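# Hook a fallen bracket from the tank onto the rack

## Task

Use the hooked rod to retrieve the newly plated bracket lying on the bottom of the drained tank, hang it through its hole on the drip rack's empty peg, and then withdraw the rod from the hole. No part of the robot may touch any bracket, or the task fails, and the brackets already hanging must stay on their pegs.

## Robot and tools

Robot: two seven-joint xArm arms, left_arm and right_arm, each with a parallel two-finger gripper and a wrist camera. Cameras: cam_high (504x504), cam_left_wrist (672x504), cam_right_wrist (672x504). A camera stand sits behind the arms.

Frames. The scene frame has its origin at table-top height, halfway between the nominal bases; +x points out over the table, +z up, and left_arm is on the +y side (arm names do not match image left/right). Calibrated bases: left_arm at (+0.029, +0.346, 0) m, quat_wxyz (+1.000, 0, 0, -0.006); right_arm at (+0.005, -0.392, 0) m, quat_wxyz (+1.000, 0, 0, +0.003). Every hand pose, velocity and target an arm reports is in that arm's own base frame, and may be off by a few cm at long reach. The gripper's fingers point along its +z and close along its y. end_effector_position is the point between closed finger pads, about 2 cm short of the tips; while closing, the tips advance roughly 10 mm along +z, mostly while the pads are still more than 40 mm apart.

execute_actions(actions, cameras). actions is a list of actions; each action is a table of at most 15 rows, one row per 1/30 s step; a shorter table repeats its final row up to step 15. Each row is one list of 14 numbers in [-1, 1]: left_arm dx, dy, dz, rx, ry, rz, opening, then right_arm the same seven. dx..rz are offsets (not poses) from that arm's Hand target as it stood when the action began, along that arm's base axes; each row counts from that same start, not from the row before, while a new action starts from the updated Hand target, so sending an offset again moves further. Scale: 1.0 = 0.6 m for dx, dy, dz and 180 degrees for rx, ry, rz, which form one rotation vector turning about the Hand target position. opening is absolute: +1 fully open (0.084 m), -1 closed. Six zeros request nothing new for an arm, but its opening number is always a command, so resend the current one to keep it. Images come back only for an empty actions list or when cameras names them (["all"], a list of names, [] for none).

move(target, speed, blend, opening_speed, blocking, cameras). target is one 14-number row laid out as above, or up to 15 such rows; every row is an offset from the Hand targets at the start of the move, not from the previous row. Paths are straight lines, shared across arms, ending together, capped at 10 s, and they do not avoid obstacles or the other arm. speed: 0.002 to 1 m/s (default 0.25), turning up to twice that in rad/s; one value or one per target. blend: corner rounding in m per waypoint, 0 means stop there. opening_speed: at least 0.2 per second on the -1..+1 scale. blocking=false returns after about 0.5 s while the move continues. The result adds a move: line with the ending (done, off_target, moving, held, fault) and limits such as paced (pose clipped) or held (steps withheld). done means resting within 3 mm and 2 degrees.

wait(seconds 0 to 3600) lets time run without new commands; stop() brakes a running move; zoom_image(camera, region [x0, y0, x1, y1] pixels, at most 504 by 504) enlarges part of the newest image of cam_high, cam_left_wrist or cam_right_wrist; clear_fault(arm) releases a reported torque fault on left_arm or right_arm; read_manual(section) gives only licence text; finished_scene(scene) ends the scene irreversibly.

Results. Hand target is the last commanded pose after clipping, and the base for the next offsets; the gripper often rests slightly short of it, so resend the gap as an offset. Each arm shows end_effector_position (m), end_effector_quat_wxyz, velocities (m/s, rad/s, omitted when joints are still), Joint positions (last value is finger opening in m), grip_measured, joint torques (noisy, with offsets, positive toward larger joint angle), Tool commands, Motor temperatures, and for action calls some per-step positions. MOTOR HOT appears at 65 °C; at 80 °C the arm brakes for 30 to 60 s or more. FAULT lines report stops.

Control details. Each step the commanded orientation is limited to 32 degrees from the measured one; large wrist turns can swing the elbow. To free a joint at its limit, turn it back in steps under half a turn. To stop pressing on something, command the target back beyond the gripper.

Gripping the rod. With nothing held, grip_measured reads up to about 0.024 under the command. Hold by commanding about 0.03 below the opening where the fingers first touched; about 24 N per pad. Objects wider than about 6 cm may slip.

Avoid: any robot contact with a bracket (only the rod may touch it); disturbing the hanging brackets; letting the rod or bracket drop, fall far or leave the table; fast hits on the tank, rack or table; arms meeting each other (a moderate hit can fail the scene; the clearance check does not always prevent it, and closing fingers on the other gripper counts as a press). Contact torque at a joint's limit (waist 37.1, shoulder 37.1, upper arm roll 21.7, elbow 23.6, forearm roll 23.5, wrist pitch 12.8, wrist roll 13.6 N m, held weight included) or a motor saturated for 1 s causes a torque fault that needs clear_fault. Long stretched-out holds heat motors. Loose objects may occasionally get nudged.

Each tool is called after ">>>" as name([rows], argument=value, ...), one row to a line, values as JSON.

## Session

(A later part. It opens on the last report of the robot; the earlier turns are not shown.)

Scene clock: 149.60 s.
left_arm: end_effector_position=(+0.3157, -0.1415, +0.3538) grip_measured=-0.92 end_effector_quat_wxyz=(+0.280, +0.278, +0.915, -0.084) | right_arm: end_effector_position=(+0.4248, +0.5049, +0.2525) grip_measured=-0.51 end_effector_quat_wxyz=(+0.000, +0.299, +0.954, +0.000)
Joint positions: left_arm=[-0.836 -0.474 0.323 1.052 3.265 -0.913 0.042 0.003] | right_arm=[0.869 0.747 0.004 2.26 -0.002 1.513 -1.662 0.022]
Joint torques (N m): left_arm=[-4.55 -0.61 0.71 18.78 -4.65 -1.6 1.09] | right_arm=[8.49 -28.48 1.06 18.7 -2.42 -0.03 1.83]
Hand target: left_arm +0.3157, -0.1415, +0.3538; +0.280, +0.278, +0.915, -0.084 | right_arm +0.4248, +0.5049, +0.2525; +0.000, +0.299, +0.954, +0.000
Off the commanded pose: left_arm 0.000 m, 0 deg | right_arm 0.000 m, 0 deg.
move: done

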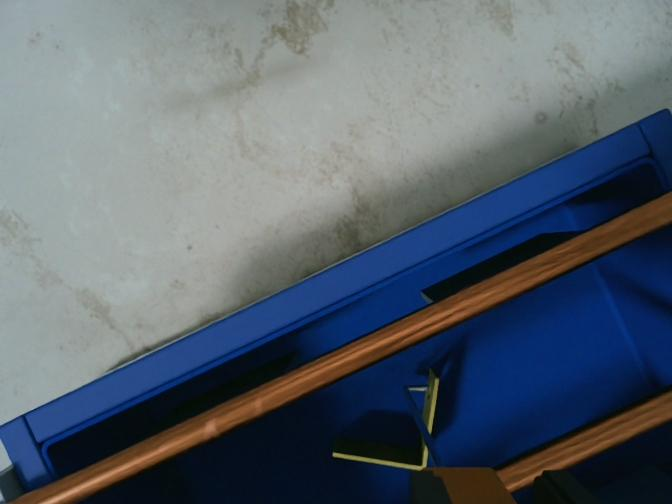

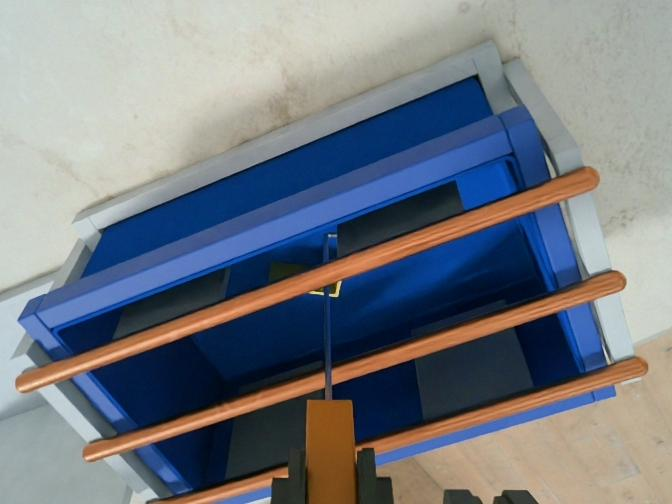

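>>> move(target=[0, 0, 0, 0, 0, 0, -0.9, -0.0132, -0.0153, 0.0067, 0, 0, -0.0444, -0.7], cameras=["cam_left_wrist", "cam_right_wrist"], speed=0.06)

>>> zoom_image(camera="cam_left_wrist", region=[390, 350, 460, 420])

>>> zoom_image(camera="cam_right_wrist", region=[290, 210, 350, 270])

Scene clock: 178.20 s.
left_arm: end_effector_position=(+0.3157, -0.1415, +0.3538) grip_measured=-0.92 end_effector_quat_wxyz=(+0.280, +0.278, +0.915, -0.084) | right_arm: end_effector_position=(+0.4169, +0.4958, +0.2566) grip_measured=-0.51 end_effector_quat_wxyz=(+0.000, +0.365, +0.931, +0.000)
Joint positions: left_arm=[-0.836 -0.474 0.323 1.052 3.265 -0.913 0.042 0.003] | right_arm=[0.881 0.672 -0.017 2.147 0.011 1.476 -1.528 0.022]
Joint torques (N m): left_arm=[-4.88 -0.94 0.64 18.82 -4.66 -1.6 1.06] | right_arm=[8.52 -60.84 -1.42 10.41 2.69 -2.11 1.75]
Hand target: left_arm +0.3157, -0.1415, +0.3538; +0.280, +0.278, +0.915, -0.084 | right_arm +0.4169, +0.4958, +0.2566; +0.000, +0.365, +0.931, +0.000
Off the commanded pose: left_arm 0.000 m, 0 deg | right_arm 0.000 m, 0 deg.
move: done

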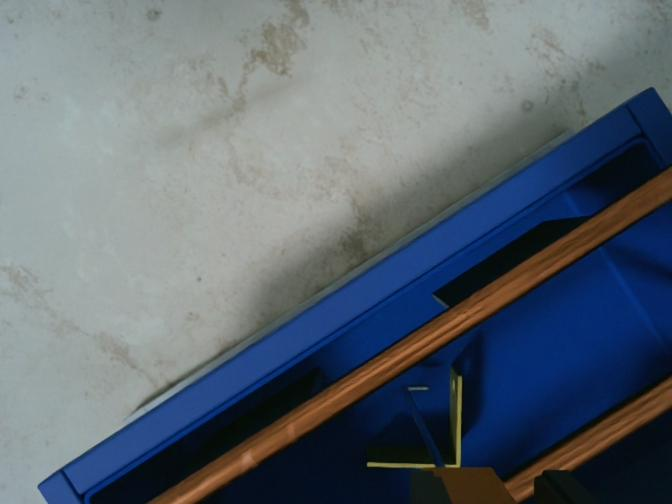

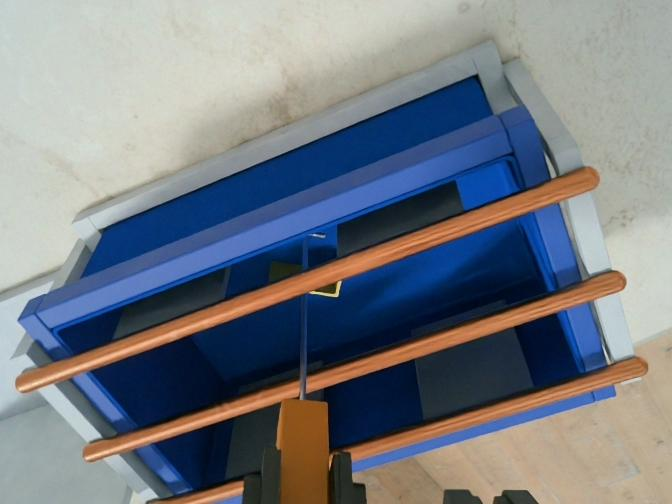

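Scaled by 7.200.

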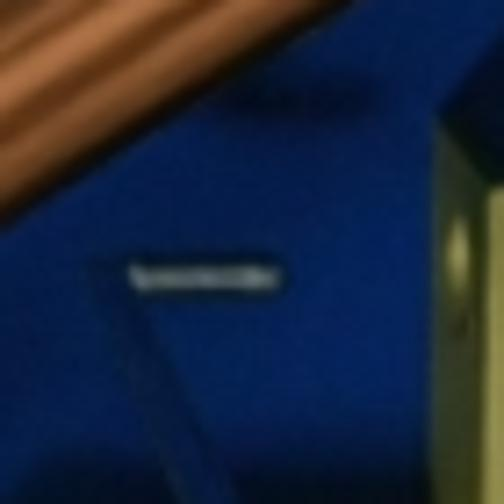

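Scaled by 8.400.

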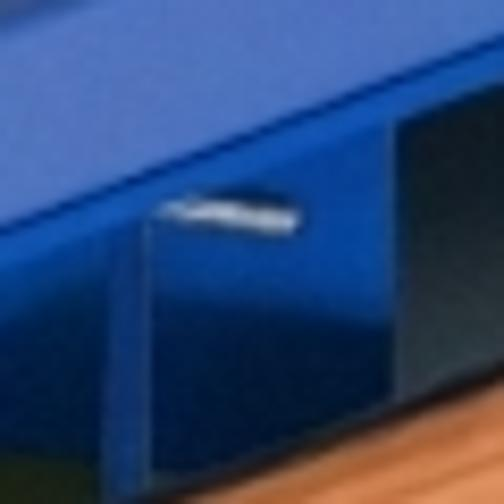

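>>> zoom_image(camera="cam_left_wrist", region=[425, 360, 470, 405])

Scaled by 11.200.

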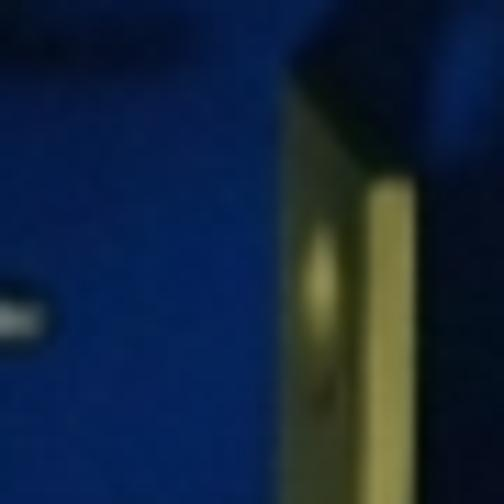

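>>> move([
  [0, 0, 0, 0, 0, 0, -0.9, 0, 0, 0.0033, 0, 0, 0, -0.7],
  [0, 0, 0, 0, 0, 0, -0.9, 0.0141, 0.0152, 0.0033, 0, 0, 0, -0.7],
], cameras=["cam_left_wrist", "cam_right_wrist"], speed=0.05)

>>> zoom_image(camera="cam_left_wrist", region=[405, 365, 450, 410])

>>> zoom_image(camera="cam_right_wrist", region=[290, 210, 350, 270])

Scene clock: 185.30 s.
left_arm: end_effector_position=(+0.3157, -0.1415, +0.3538) grip_measured=-0.92 end_effector_quat_wxyz=(+0.280, +0.278, +0.915, -0.084) | right_arm: end_effector_position=(+0.4254, +0.5049, +0.2585) grip_measured=-0.51 end_effector_quat_wxyz=(+0.000, +0.365, +0.931, +0.000)
Joint positions: left_arm=[-0.836 -0.474 0.323 1.052 3.265 -0.913 0.042 0.003] | right_arm=[0.878 0.757 -0.017 2.294 0.012 1.538 -1.529 0.022]
Joint torques (N m): left_arm=[-4.84 -0.88 0.58 18.87 -4.89 -1.77 0.93] | right_arm=[-7.28 -28.78 0.18 18.51 2.65 -0.02 -1.26]
Hand target: left_arm +0.3157, -0.1415, +0.3538; +0.280, +0.278, +0.915, -0.084 | right_arm +0.4254, +0.5049, +0.2585; +0.000, +0.365, +0.931, +0.000
Off the commanded pose: left_arm 0.000 m, 0 deg | right_arm 0.000 m, 0 deg.
move: done

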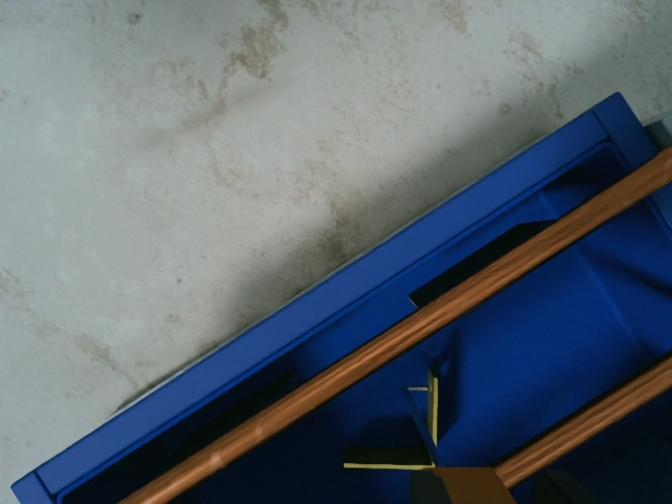

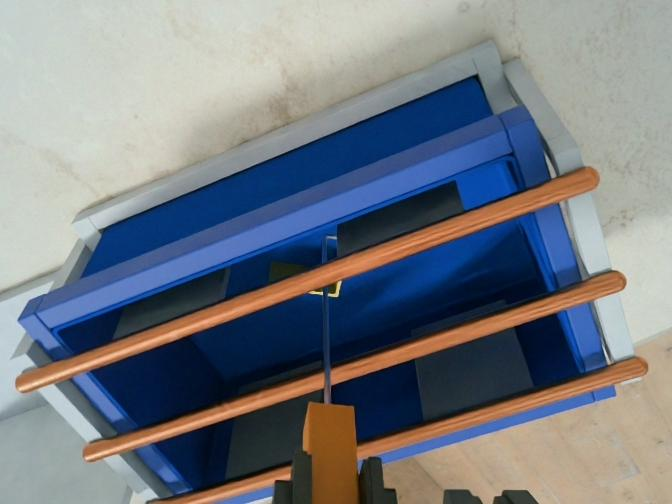

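Scaled by 11.200.

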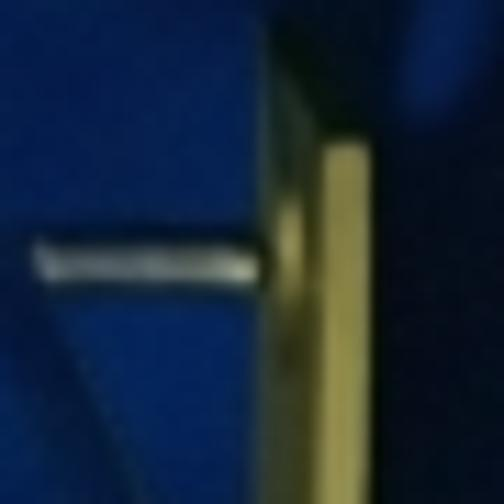

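Scaled by 8.400.

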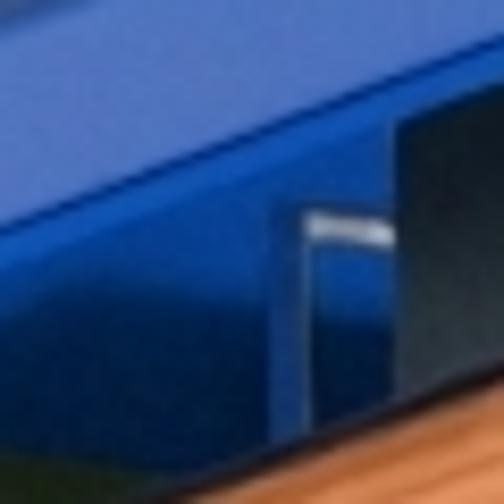

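>>> move(target=[0, 0, 0, 0, 0, 0, -0.9, 0.0045, 0.0049, 0, 0, 0, 0, -0.7], cameras=["cam_left_wrist"], speed=0.03)

>>> zoom_image(camera="cam_left_wrist", region=[405, 365, 450, 410])

Scene clock: 188.23 s.
left_arm: end_effector_position=(+0.3157, -0.1415, +0.3538) grip_measured=-0.92 end_effector_quat_wxyz=(+0.280, +0.278, +0.915, -0.084) | right_arm: end_effector_position=(+0.4281, +0.5078, +0.2585) grip_measured=-0.51 end_effector_quat_wxyz=(+0.000, +0.365, +0.931, +0.000)
Joint positions: left_arm=[-0.836 -0.474 0.323 1.052 3.265 -0.913 0.042 0.003] | right_arm=[0.878 0.789 -0.017 2.349 0.012 1.56 -1.529 0.022]
Joint torques (N m): left_arm=[-4.8 -0.77 0.51 18.71 -4.66 -1.75 1] | right_arm=[-7.31 -29 0.8 18.1 2.74 -0.09 -1.15]
Hand target: left_arm +0.3157, -0.1415, +0.3538; +0.280, +0.278, +0.915, -0.084 | right_arm +0.4281, +0.5078, +0.2585; +0.000, +0.365, +0.931, +0.000
Off the commanded pose: left_arm 0.000 m, 0 deg | right_arm 0.000 m, 0 deg.
move: done

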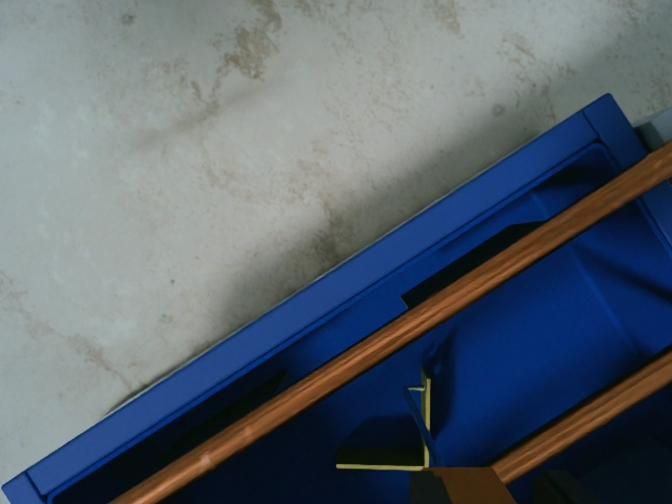

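Scaled by 11.200.

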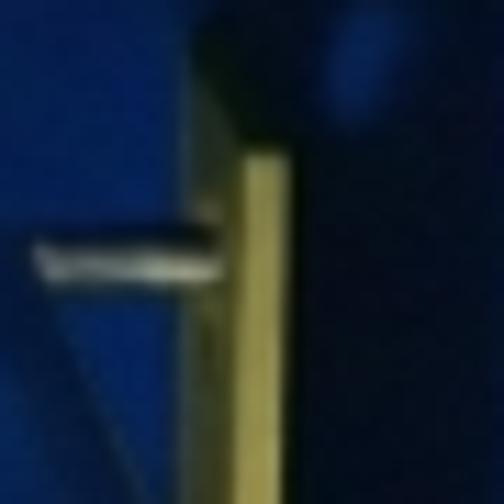

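>>> move(target=[0, 0, 0, 0, 0, 0, -0.9, 0.0068, 0.0073, 0, 0, 0, 0, -0.7], cameras=["cam_left_wrist"], speed=0.03)

>>> zoom_image(camera="cam_left_wrist", region=[395, 355, 455, 415])

Scene clock: 191.93 s.
left_arm: end_effector_position=(+0.3157, -0.1415, +0.3538) grip_measured=-0.92 end_effector_quat_wxyz=(+0.280, +0.278, +0.915, -0.084) | right_arm: end_effector_position=(+0.4321, +0.5122, +0.2585) grip_measured=-0.51 end_effector_quat_wxyz=(+0.000, +0.365, +0.931, +0.000)
Joint positions: left_arm=[-0.836 -0.474 0.323 1.052 3.265 -0.913 0.042 0.003] | right_arm=[0.876 0.846 -0.016 2.448 0.013 1.602 -1.529 0.022]
Joint torques (N m): left_arm=[-4.65 -0.64 0.67 18.6 -4.79 -1.61 1.02] | right_arm=[-7.48 -29.32 0.81 18.13 2.63 0.12 -0.81]
Hand target: left_arm +0.3157, -0.1415, +0.3538; +0.280, +0.278, +0.915, -0.084 | right_arm +0.4322, +0.5122, +0.2585; +0.000, +0.365, +0.931, +0.000
Off the commanded pose: left_arm 0.000 m, 0 deg | right_arm 0.000 m, 0 deg.
move: done

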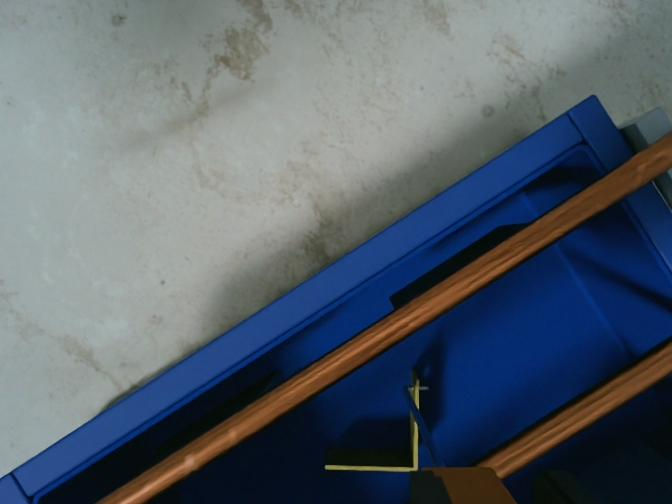

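Scaled by 8.400.

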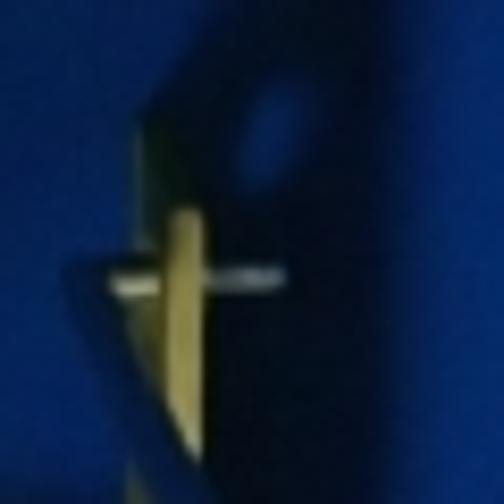

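>>> move(target=[0, 0, 0, 0, 0, 0, -0.9, -0.0488, -0.0526, 0.027, 0.0409, -0.0376, 0, -0.7], cameras=["cam_left_wrist", "cam_right_wrist"], speed=0.05)

>>> zoom_image(camera="cam_left_wrist", region=[340, 340, 480, 480])

>>> zoom_image(camera="cam_right_wrist", region=[250, 200, 400, 350])

Scene clock: 200.27 s.
left_arm: end_effector_position=(+0.3157, -0.1415, +0.3538) grip_measured=-0.92 end_effector_quat_wxyz=(+0.280, +0.278, +0.915, -0.084) | right_arm: end_effector_position=(+0.4029, +0.4806, +0.2747) grip_measured=-0.51 end_effector_quat_wxyz=(+0.031, +0.363, +0.928, +0.081)
Joint positions: left_arm=[-0.836 -0.474 0.323 1.052 3.265 -0.913 0.042 0.003] | right_arm=[0.892 0.381 -0.02 1.701 0 1.145 -1.521 0.022]
Joint torques (N m): left_arm=[-4.93 -0.64 0.76 18.68 -4.88 -1.72 1.01] | right_arm=[8.62 -53.93 -1.36 10.93 -2.44 -2.14 1.7]
Hand target: left_arm +0.3157, -0.1415, +0.3538; +0.280, +0.278, +0.915, -0.084 | right_arm +0.4029, +0.4806, +0.2747; +0.031, +0.363, +0.928, +0.081
Off the commanded pose: left_arm 0.000 m, 0 deg | right_arm 0.000 m, 0 deg.
move: done

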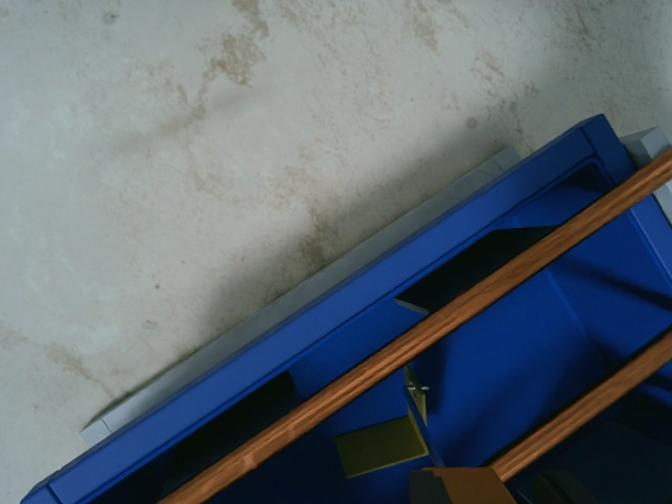

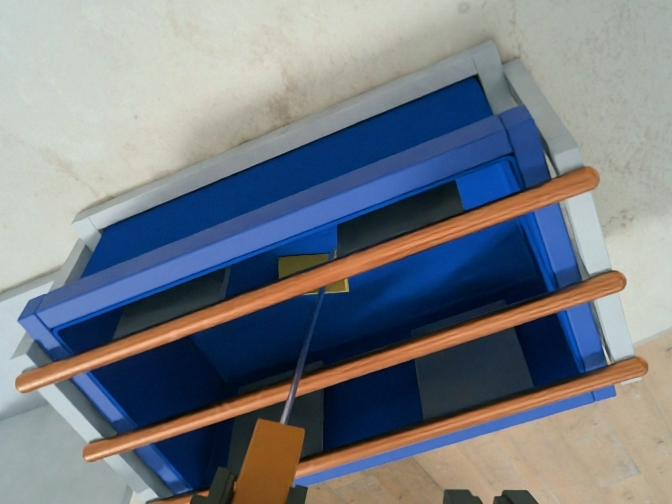

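Scaled by 3.600.

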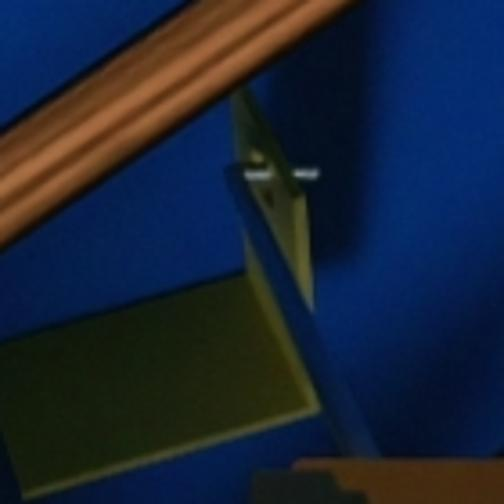

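Scaled by 3.360.

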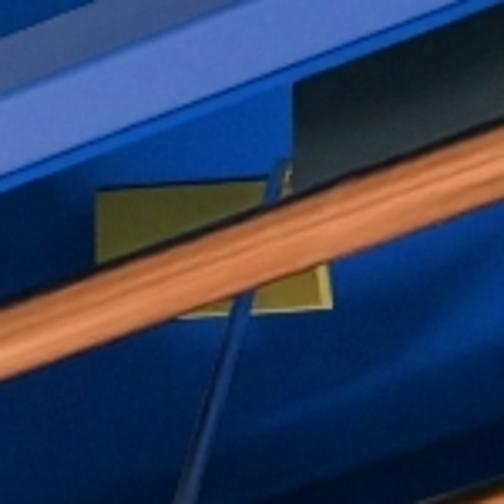

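>>> move([
  [0, 0, 0, 0, 0, 0, -0.9, 0.0016, -0.1033, 0.0908, 0, 0, 0.1806, -0.7],
  [0, 0, 0, 0, 0, 0, -0.9, -0.0092, -0.1616, 0.3075, 0, 0, 0.1806, -0.7],
], cameras=["cam_left_wrist", "cam_right_wrist", "cam_high"], speed=[0.08, 0.09])

Scene clock: 217.37 s.
left_arm: end_effector_position=(+0.3157, -0.1415, +0.3538) grip_measured=-0.92 end_effector_quat_wxyz=(+0.280, +0.278, +0.915, -0.084) | right_arm: end_effector_position=(+0.3974, +0.3837, +0.4592) grip_measured=-0.51 end_effector_quat_wxyz=(+0.007, +0.089, +0.992, +0.087)
Joint positions: left_arm=[-0.836 -0.474 0.323 1.052 3.265 -0.913 0.042 0.003] | right_arm=[0.708 0.279 0.011 2.107 0.107 1.692 -2.223 0.022]
Joint torques (N m): left_arm=[-4.73 -0.84 0.76 18.64 -4.64 -1.59 0.95] | right_arm=[-7.75 -18.36 -1.22 16.99 2.89 -0.04 1.51]
Hand target: left_arm +0.3157, -0.1415, +0.3538; +0.280, +0.278, +0.915, -0.084 | right_arm +0.3974, +0.3837, +0.4592; +0.007, +0.089, +0.992, +0.087
Off the commanded pose: left_arm 0.000 m, 0 deg | right_arm 0.000 m, 0 deg.
move: done

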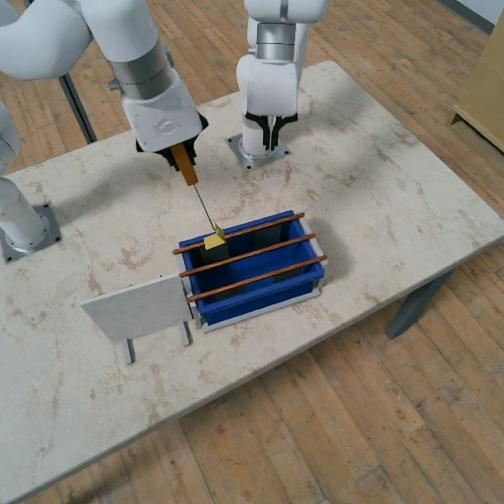

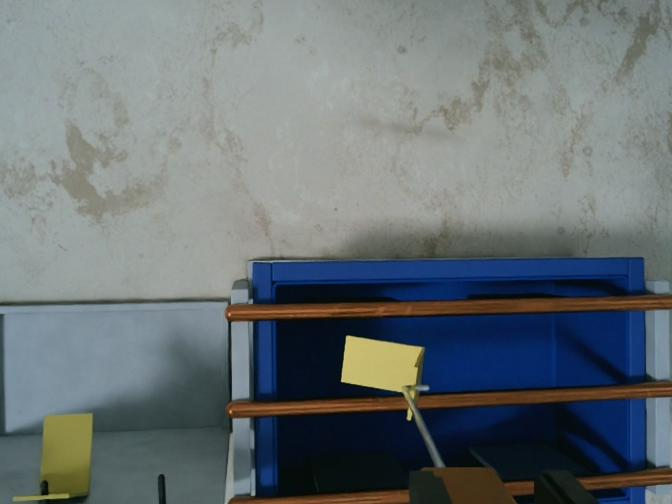

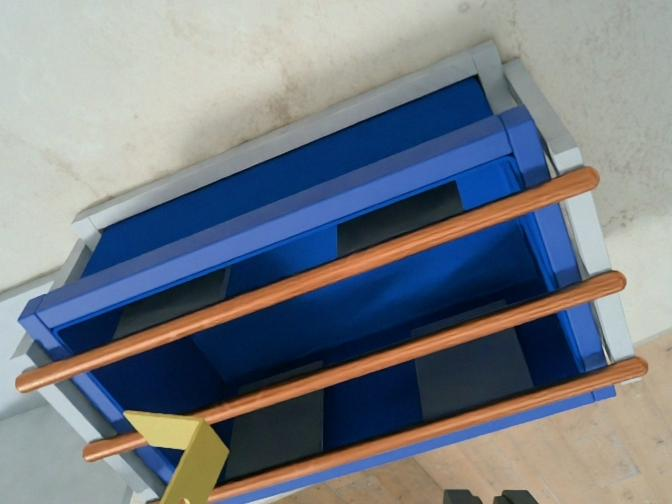

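>>> move([
  [0, 0, 0, 0, 0, 0, -0.9, -0.1173, -0.019, 0.0333, 0, 0, -0.25, -0.7],
  [0, 0, 0, 0, 0, 0, -0.9, -0.2223, -0.104, -0.0127, 0.0495, -0.0708, -0.4974, -0.7],
  [0.1668, -0.1492, -0.1153, -0.2289, -0.1502, -0.2377, -0.9, -0.2223, -0.104, -0.0127, 0.0495, -0.0708, -0.4974, -0.7],
], cameras=["all"], speed=[0.14, 0.14, 0.3], blend=[0.02, 0, 0])

>>> zoom_image(camera="cam_left_wrist", region=[320, 230, 600, 440])

Scene clock: 236.50 s.
left_arm: end_effector_position=(+0.4158, -0.2311, +0.2846) grip_measured=-0.92 end_effector_quat_wxyz=(+0.505, +0.481, +0.581, -0.419) | right_arm: end_effector_position=(+0.2640, +0.3213, +0.4516) grip_measured=-0.51 end_effector_quat_wxyz=(+0.159, +0.751, +0.627, +0.134)
Joint positions: left_arm=[-2 -1.454 1.422 1.114 3.397 -0.529 1.158 0.003] | right_arm=[0.862 -0.296 0.201 1.373 -0.336 1.521 -0.34 0.022]
Joint torques (N m): left_arm=[-4.52 8.59 -27.78 4.45 1.98 -0.95 1.2] | right_arm=[-7.27 -28.9 0.44 10.46 -3.34 -0.47 1.82]
Hand target: left_arm +0.4158, -0.2311, +0.2846; +0.505, +0.481, +0.581, -0.419 | right_arm +0.2640, +0.3213, +0.4516; +0.159, +0.751, +0.627, +0.134
Off the commanded pose: left_arm 0.000 m, 0 deg | right_arm 0.000 m, 0 deg.
move: done

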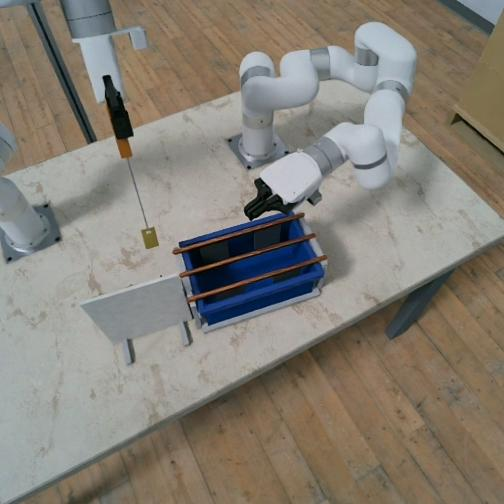

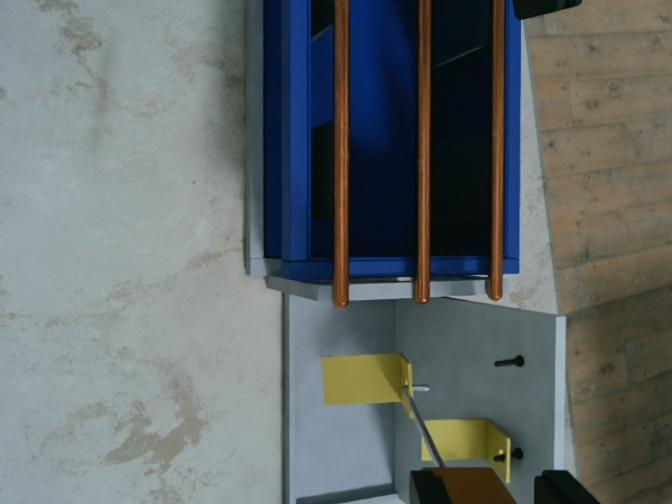

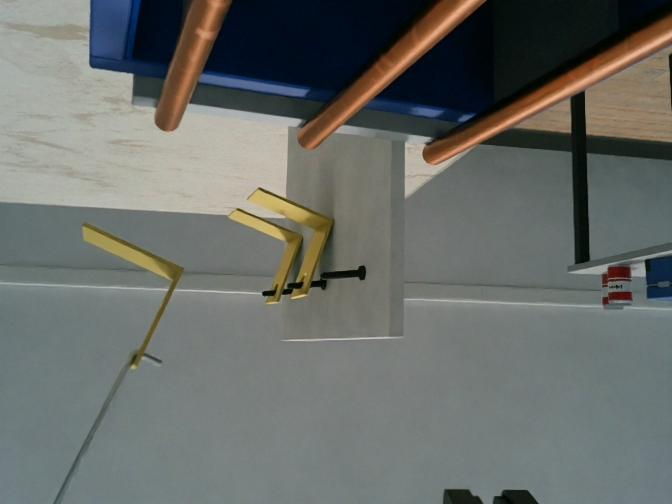

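Scaled by 1.800.

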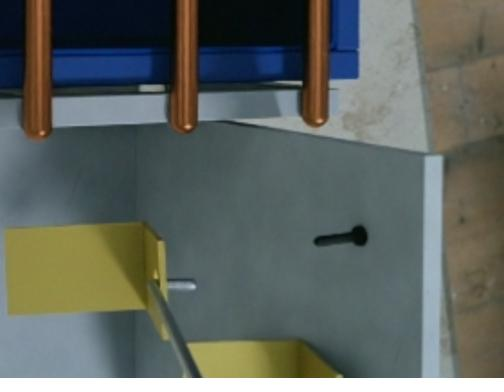

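>>> zoom_image(camera="cam_right_wrist", region=[110, 240, 190, 400])

>>> zoom_image(camera="cam_right_wrist", region=[250, 180, 390, 320])

Scaled by 3.150.

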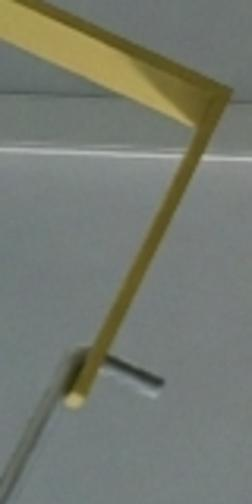

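Scaled by 3.600.

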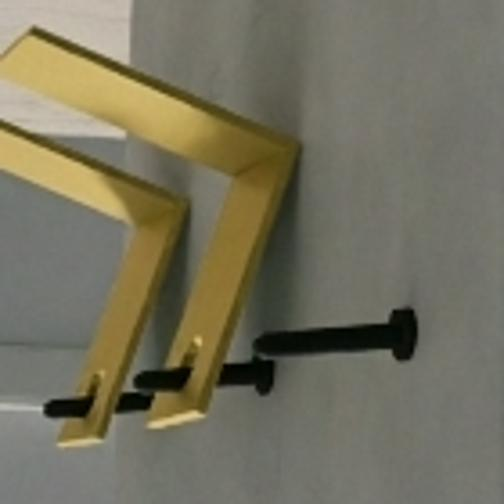

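>>> move(target=[0, 0, 0, 0, 0, 0, -0.9, 0.1142, -0.0247, -0.0667, 0, 0, 0, -0.7], cameras=["cam_left_wrist", "cam_right_wrist"], speed=0.07)

>>> zoom_image(camera="cam_left_wrist", region=[370, 310, 490, 430])

>>> zoom_image(camera="cam_right_wrist", region=[250, 220, 390, 320])

Scene clock: 249.33 s.
left_arm: end_effector_position=(+0.4158, -0.2311, +0.2846) grip_measured=-0.92 end_effector_quat_wxyz=(+0.505, +0.481, +0.581, -0.419) | right_arm: end_effector_position=(+0.3325, +0.3065, +0.4116) grip_measured=-0.51 end_effector_quat_wxyz=(+0.159, +0.751, +0.627, +0.134)
Joint positions: left_arm=[-2 -1.454 1.422 1.114 3.397 -0.529 1.158 0.003] | right_arm=[0.812 -0.251 0.103 1.283 -0.352 1.345 -0.43 0.022]
Joint torques (N m): left_arm=[-4.52 8.8 -27.78 4.45 1.8 -0.87 1.16] | right_arm=[-7.87 -6.92 -1.46 10.84 -3.14 -2.38 -1.41]
Motor temperatures (°C): left_arm=[39 40 52 44 35 37 37] | right_arm=[47 46 45 45 38 38 45]
Hand target: left_arm +0.4158, -0.2311, +0.2846; +0.505, +0.481, +0.581, -0.419 | right_arm +0.3325, +0.3065, +0.4116; +0.159, +0.751, +0.627, +0.134
Off the commanded pose: left_arm 0.000 m, 0 deg | right_arm 0.000 m, 0 deg.
move: done

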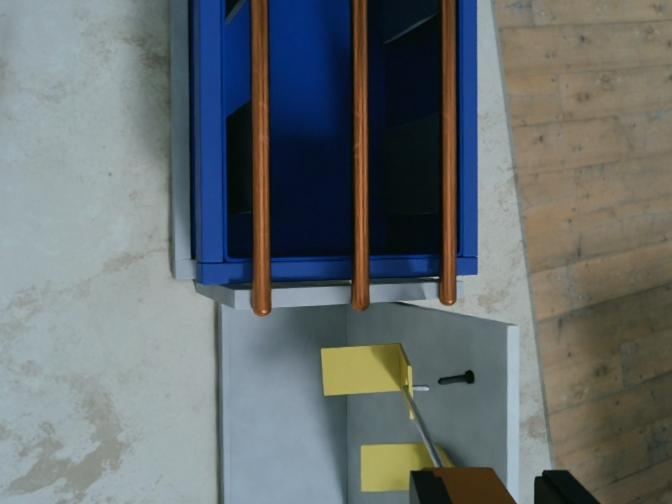

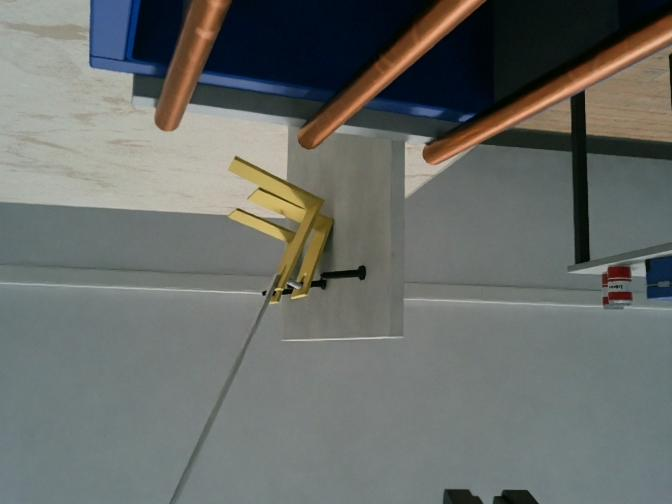

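Scaled by 4.200.

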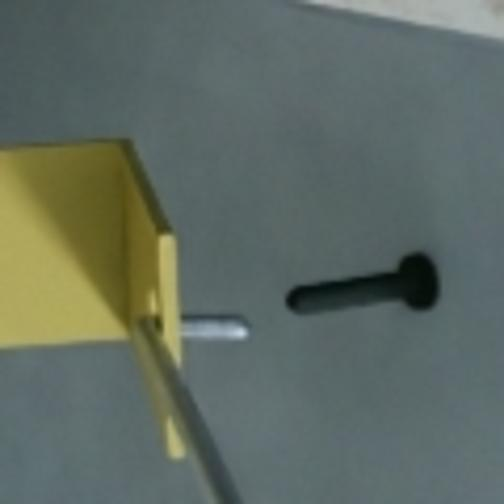

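Scaled by 3.600.

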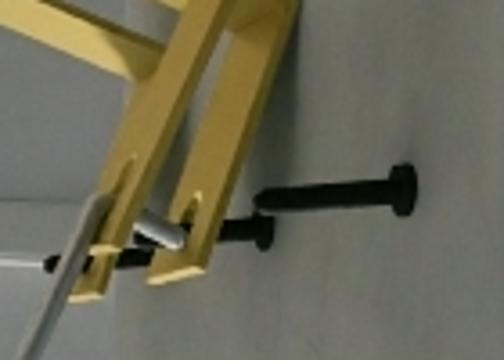

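>>> move(target=[0, 0, 0, 0, 0, 0, -0.9, 0.0258, -0.0075, 0.0037, 0, 0, 0, -0.7], cameras=["cam_left_wrist", "cam_right_wrist"], speed=0.05)

>>> zoom_image(camera="cam_left_wrist", region=[390, 340, 470, 420])

>>> zoom_image(camera="cam_right_wrist", region=[270, 230, 370, 320])

Scene clock: 261.90 s.
left_arm: end_effector_position=(+0.4158, -0.2311, +0.2846) grip_measured=-0.92 end_effector_quat_wxyz=(+0.505, +0.481, +0.581, -0.419) | right_arm: end_effector_position=(+0.3480, +0.3020, +0.4138) grip_measured=-0.51 end_effector_quat_wxyz=(+0.159, +0.751, +0.627, +0.134)
Joint positions: left_arm=[-2 -1.454 1.422 1.114 3.397 -0.529 1.158 0.003] | right_arm=[0.8 -0.23 0.082 1.306 -0.353 1.336 -0.461 0.022]
Joint torques (N m): left_arm=[-4.9 8.76 -27.54 4.6 1.78 -1.05 1.25] | right_arm=[-7.85 -7.37 -1.12 18.83 -1.32 -2.38 -1.69]
Hand target: left_arm +0.4158, -0.2311, +0.2846; +0.505, +0.481, +0.581, -0.419 | right_arm +0.3480, +0.3020, +0.4138; +0.159, +0.751, +0.627, +0.134
Off the commanded pose: left_arm 0.000 m, 0 deg | right_arm 0.000 m, 0 deg.
move: done

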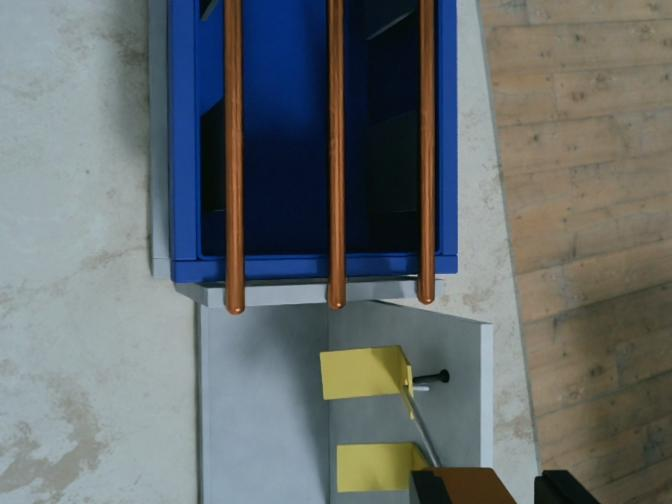

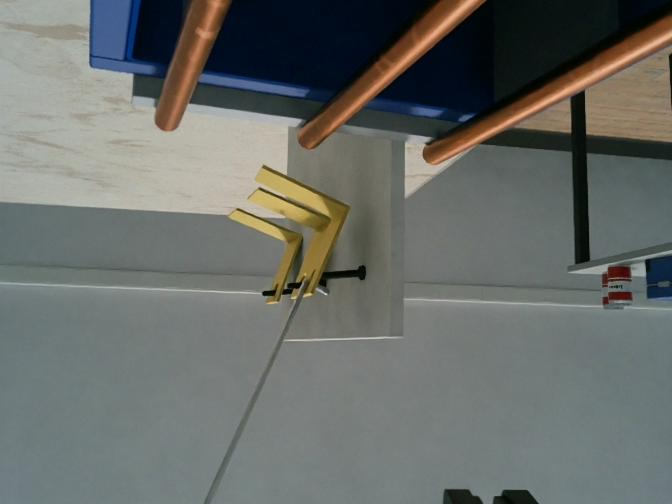

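Scaled by 6.300.

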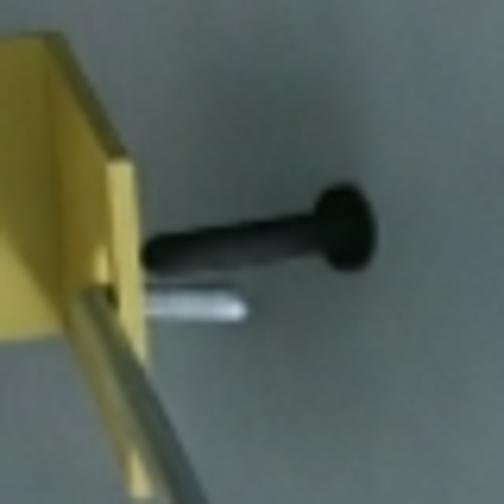

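Scaled by 5.040.

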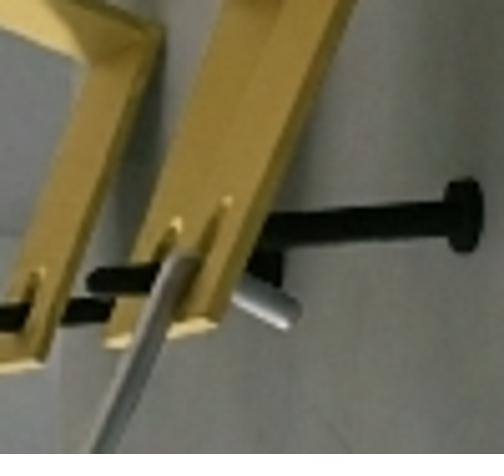

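>>> zoom_image(camera="cam_right_wrist", region=[295, 250, 345, 300])

Scaled by 10.080.

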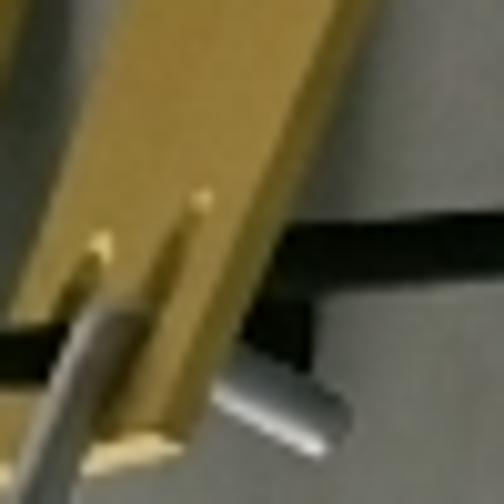

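>>> move(target=[0, 0, 0, 0, 0, 0, -0.9, 0.0115, -0.0016, 0.0003, 0, 0, 0, -0.7], cameras=["cam_left_wrist", "cam_right_wrist"], speed=0.03)

>>> zoom_image(camera="cam_left_wrist", region=[390, 340, 470, 420])

>>> zoom_image(camera="cam_right_wrist", region=[290, 240, 360, 310])

Scene clock: 270.03 s.
left_arm: end_effector_position=(+0.4158, -0.2311, +0.2846) grip_measured=-0.92 end_effector_quat_wxyz=(+0.505, +0.481, +0.581, -0.419) | right_arm: end_effector_position=(+0.3548, +0.3010, +0.4140) grip_measured=-0.51 end_effector_quat_wxyz=(+0.159, +0.751, +0.627, +0.134)
Joint positions: left_arm=[-2 -1.454 1.422 1.114 3.397 -0.529 1.158 0.003] | right_arm=[0.795 -0.218 0.075 1.317 -0.354 1.331 -0.472 0.022]
Joint torques (N m): left_arm=[-4.81 8.68 -27.65 4.52 1.97 -0.93 1.22] | right_arm=[-7.79 -7.58 -1.32 18.96 -3.24 -2.26 -1.68]
Motor temperatures (°C): left_arm=[39 40 55 43 35 37 37] | right_arm=[47 45 45 48 38 39 45]
Hand target: left_arm +0.4158, -0.2311, +0.2846; +0.505, +0.481, +0.581, -0.419 | right_arm +0.3549, +0.3010, +0.4140; +0.159, +0.751, +0.627, +0.134
Off the commanded pose: left_arm 0.000 m, 0 deg | right_arm 0.000 m, 0 deg.
move: done

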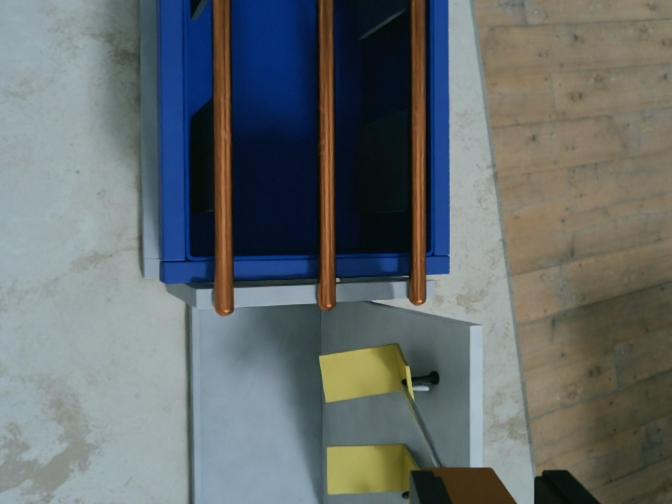

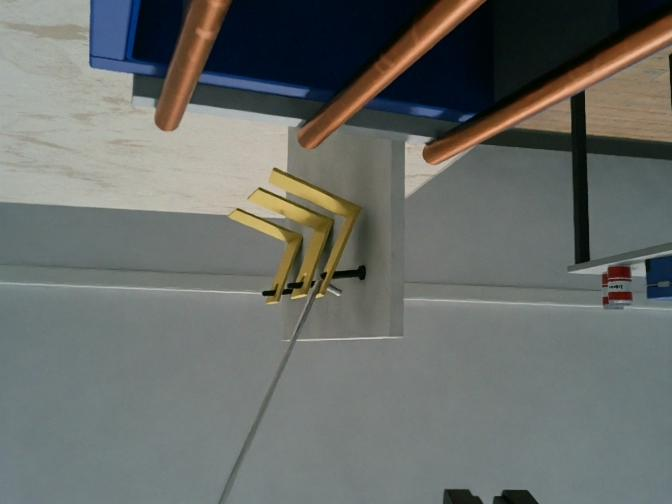

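Scaled by 6.300.

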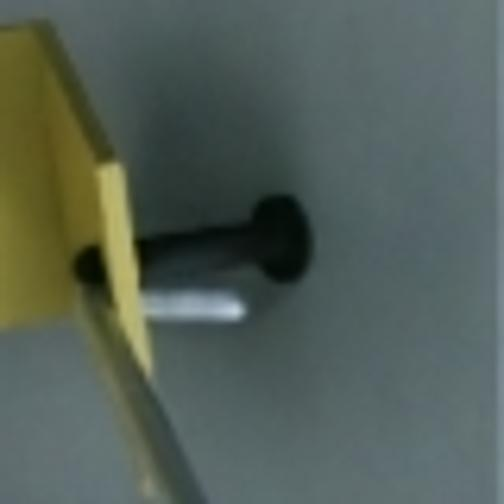

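Scaled by 7.200.

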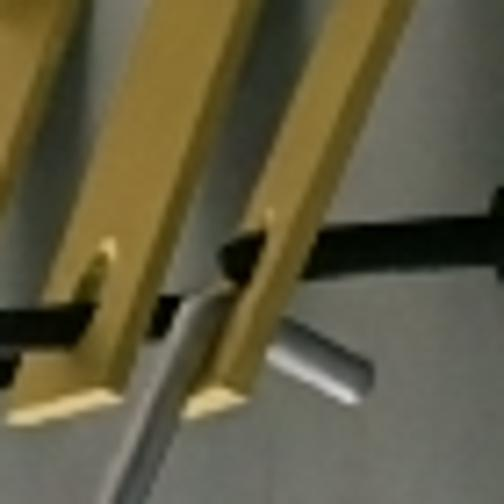

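>>> move([
  [0, 0, 0, 0, 0, 0, -0.9, 0.0072, -0.0025, 0, 0, 0, 0, -0.7],
  [0, 0, 0, 0, 0, 0, -0.9, 0.0072, -0.0027, -0.0083, 0, 0, 0, -0.7],
], cameras=["cam_left_wrist", "cam_right_wrist"], speed=0.025)

>>> zoom_image(camera="cam_left_wrist", region=[390, 340, 470, 420])

>>> zoom_image(camera="cam_right_wrist", region=[290, 240, 360, 310])

Scene clock: 278.60 s.
left_arm: end_effector_position=(+0.4158, -0.2311, +0.2846) grip_measured=-0.92 end_effector_quat_wxyz=(+0.505, +0.481, +0.581, -0.419) | right_arm: end_effector_position=(+0.3592, +0.2994, +0.4090) grip_measured=-0.51 end_effector_quat_wxyz=(+0.159, +0.751, +0.627, +0.134)
Joint positions: left_arm=[-2 -1.454 1.422 1.114 3.397 -0.529 1.158 0.003] | right_arm=[0.791 -0.216 0.068 1.305 -0.354 1.313 -0.477 0.022]
Joint torques (N m): left_arm=[-4.96 8.71 -27.69 4.25 1.81 -1.09 1.2] | right_arm=[-7.17 -32.24 -1.02 10.57 -2.79 -2.74 1.46]
Motor temperatures (°C): left_arm=[39 40 56 42 35 37 37] | right_arm=[47 45 45 49 38 39 45]
Hand target: left_arm +0.4158, -0.2311, +0.2846; +0.505, +0.481, +0.581, -0.419 | right_arm +0.3592, +0.2994, +0.4090; +0.159, +0.751, +0.627, +0.134
Off the commanded pose: left_arm 0.000 m, 0 deg | right_arm 0.000 m, 0 deg.
move: done

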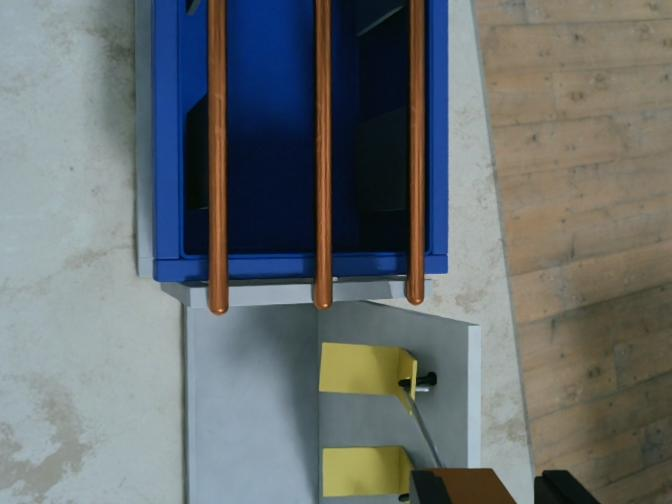

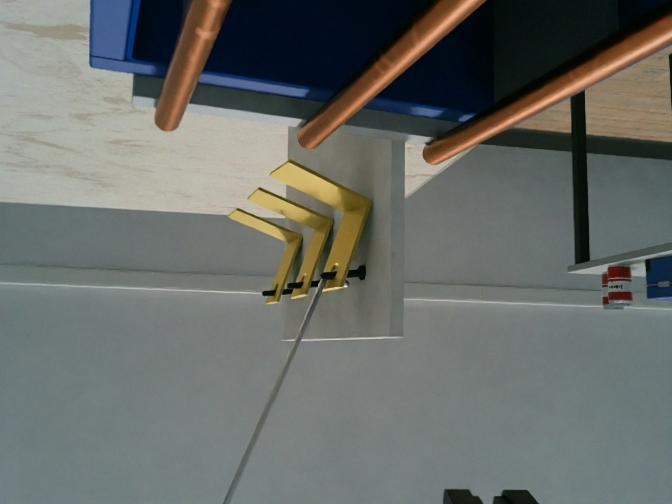

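Scaled by 6.300.

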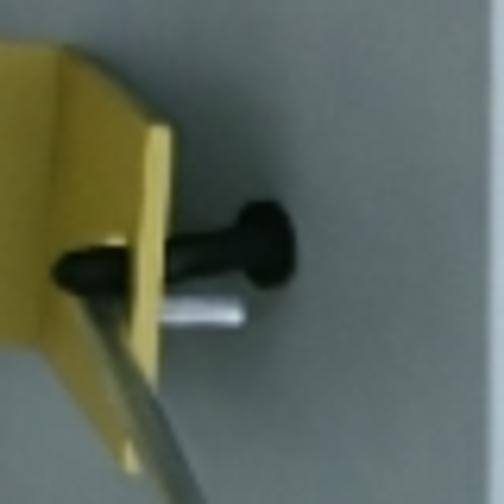

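Scaled by 7.200.

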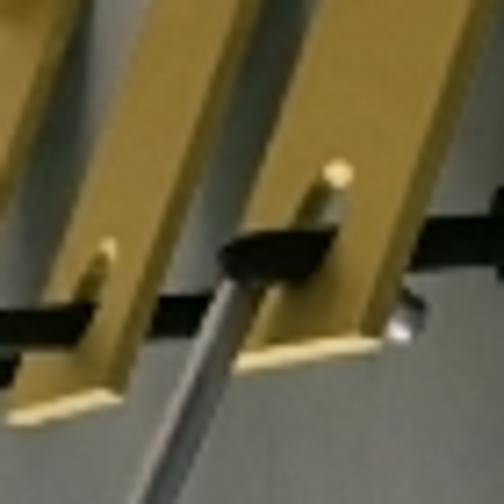

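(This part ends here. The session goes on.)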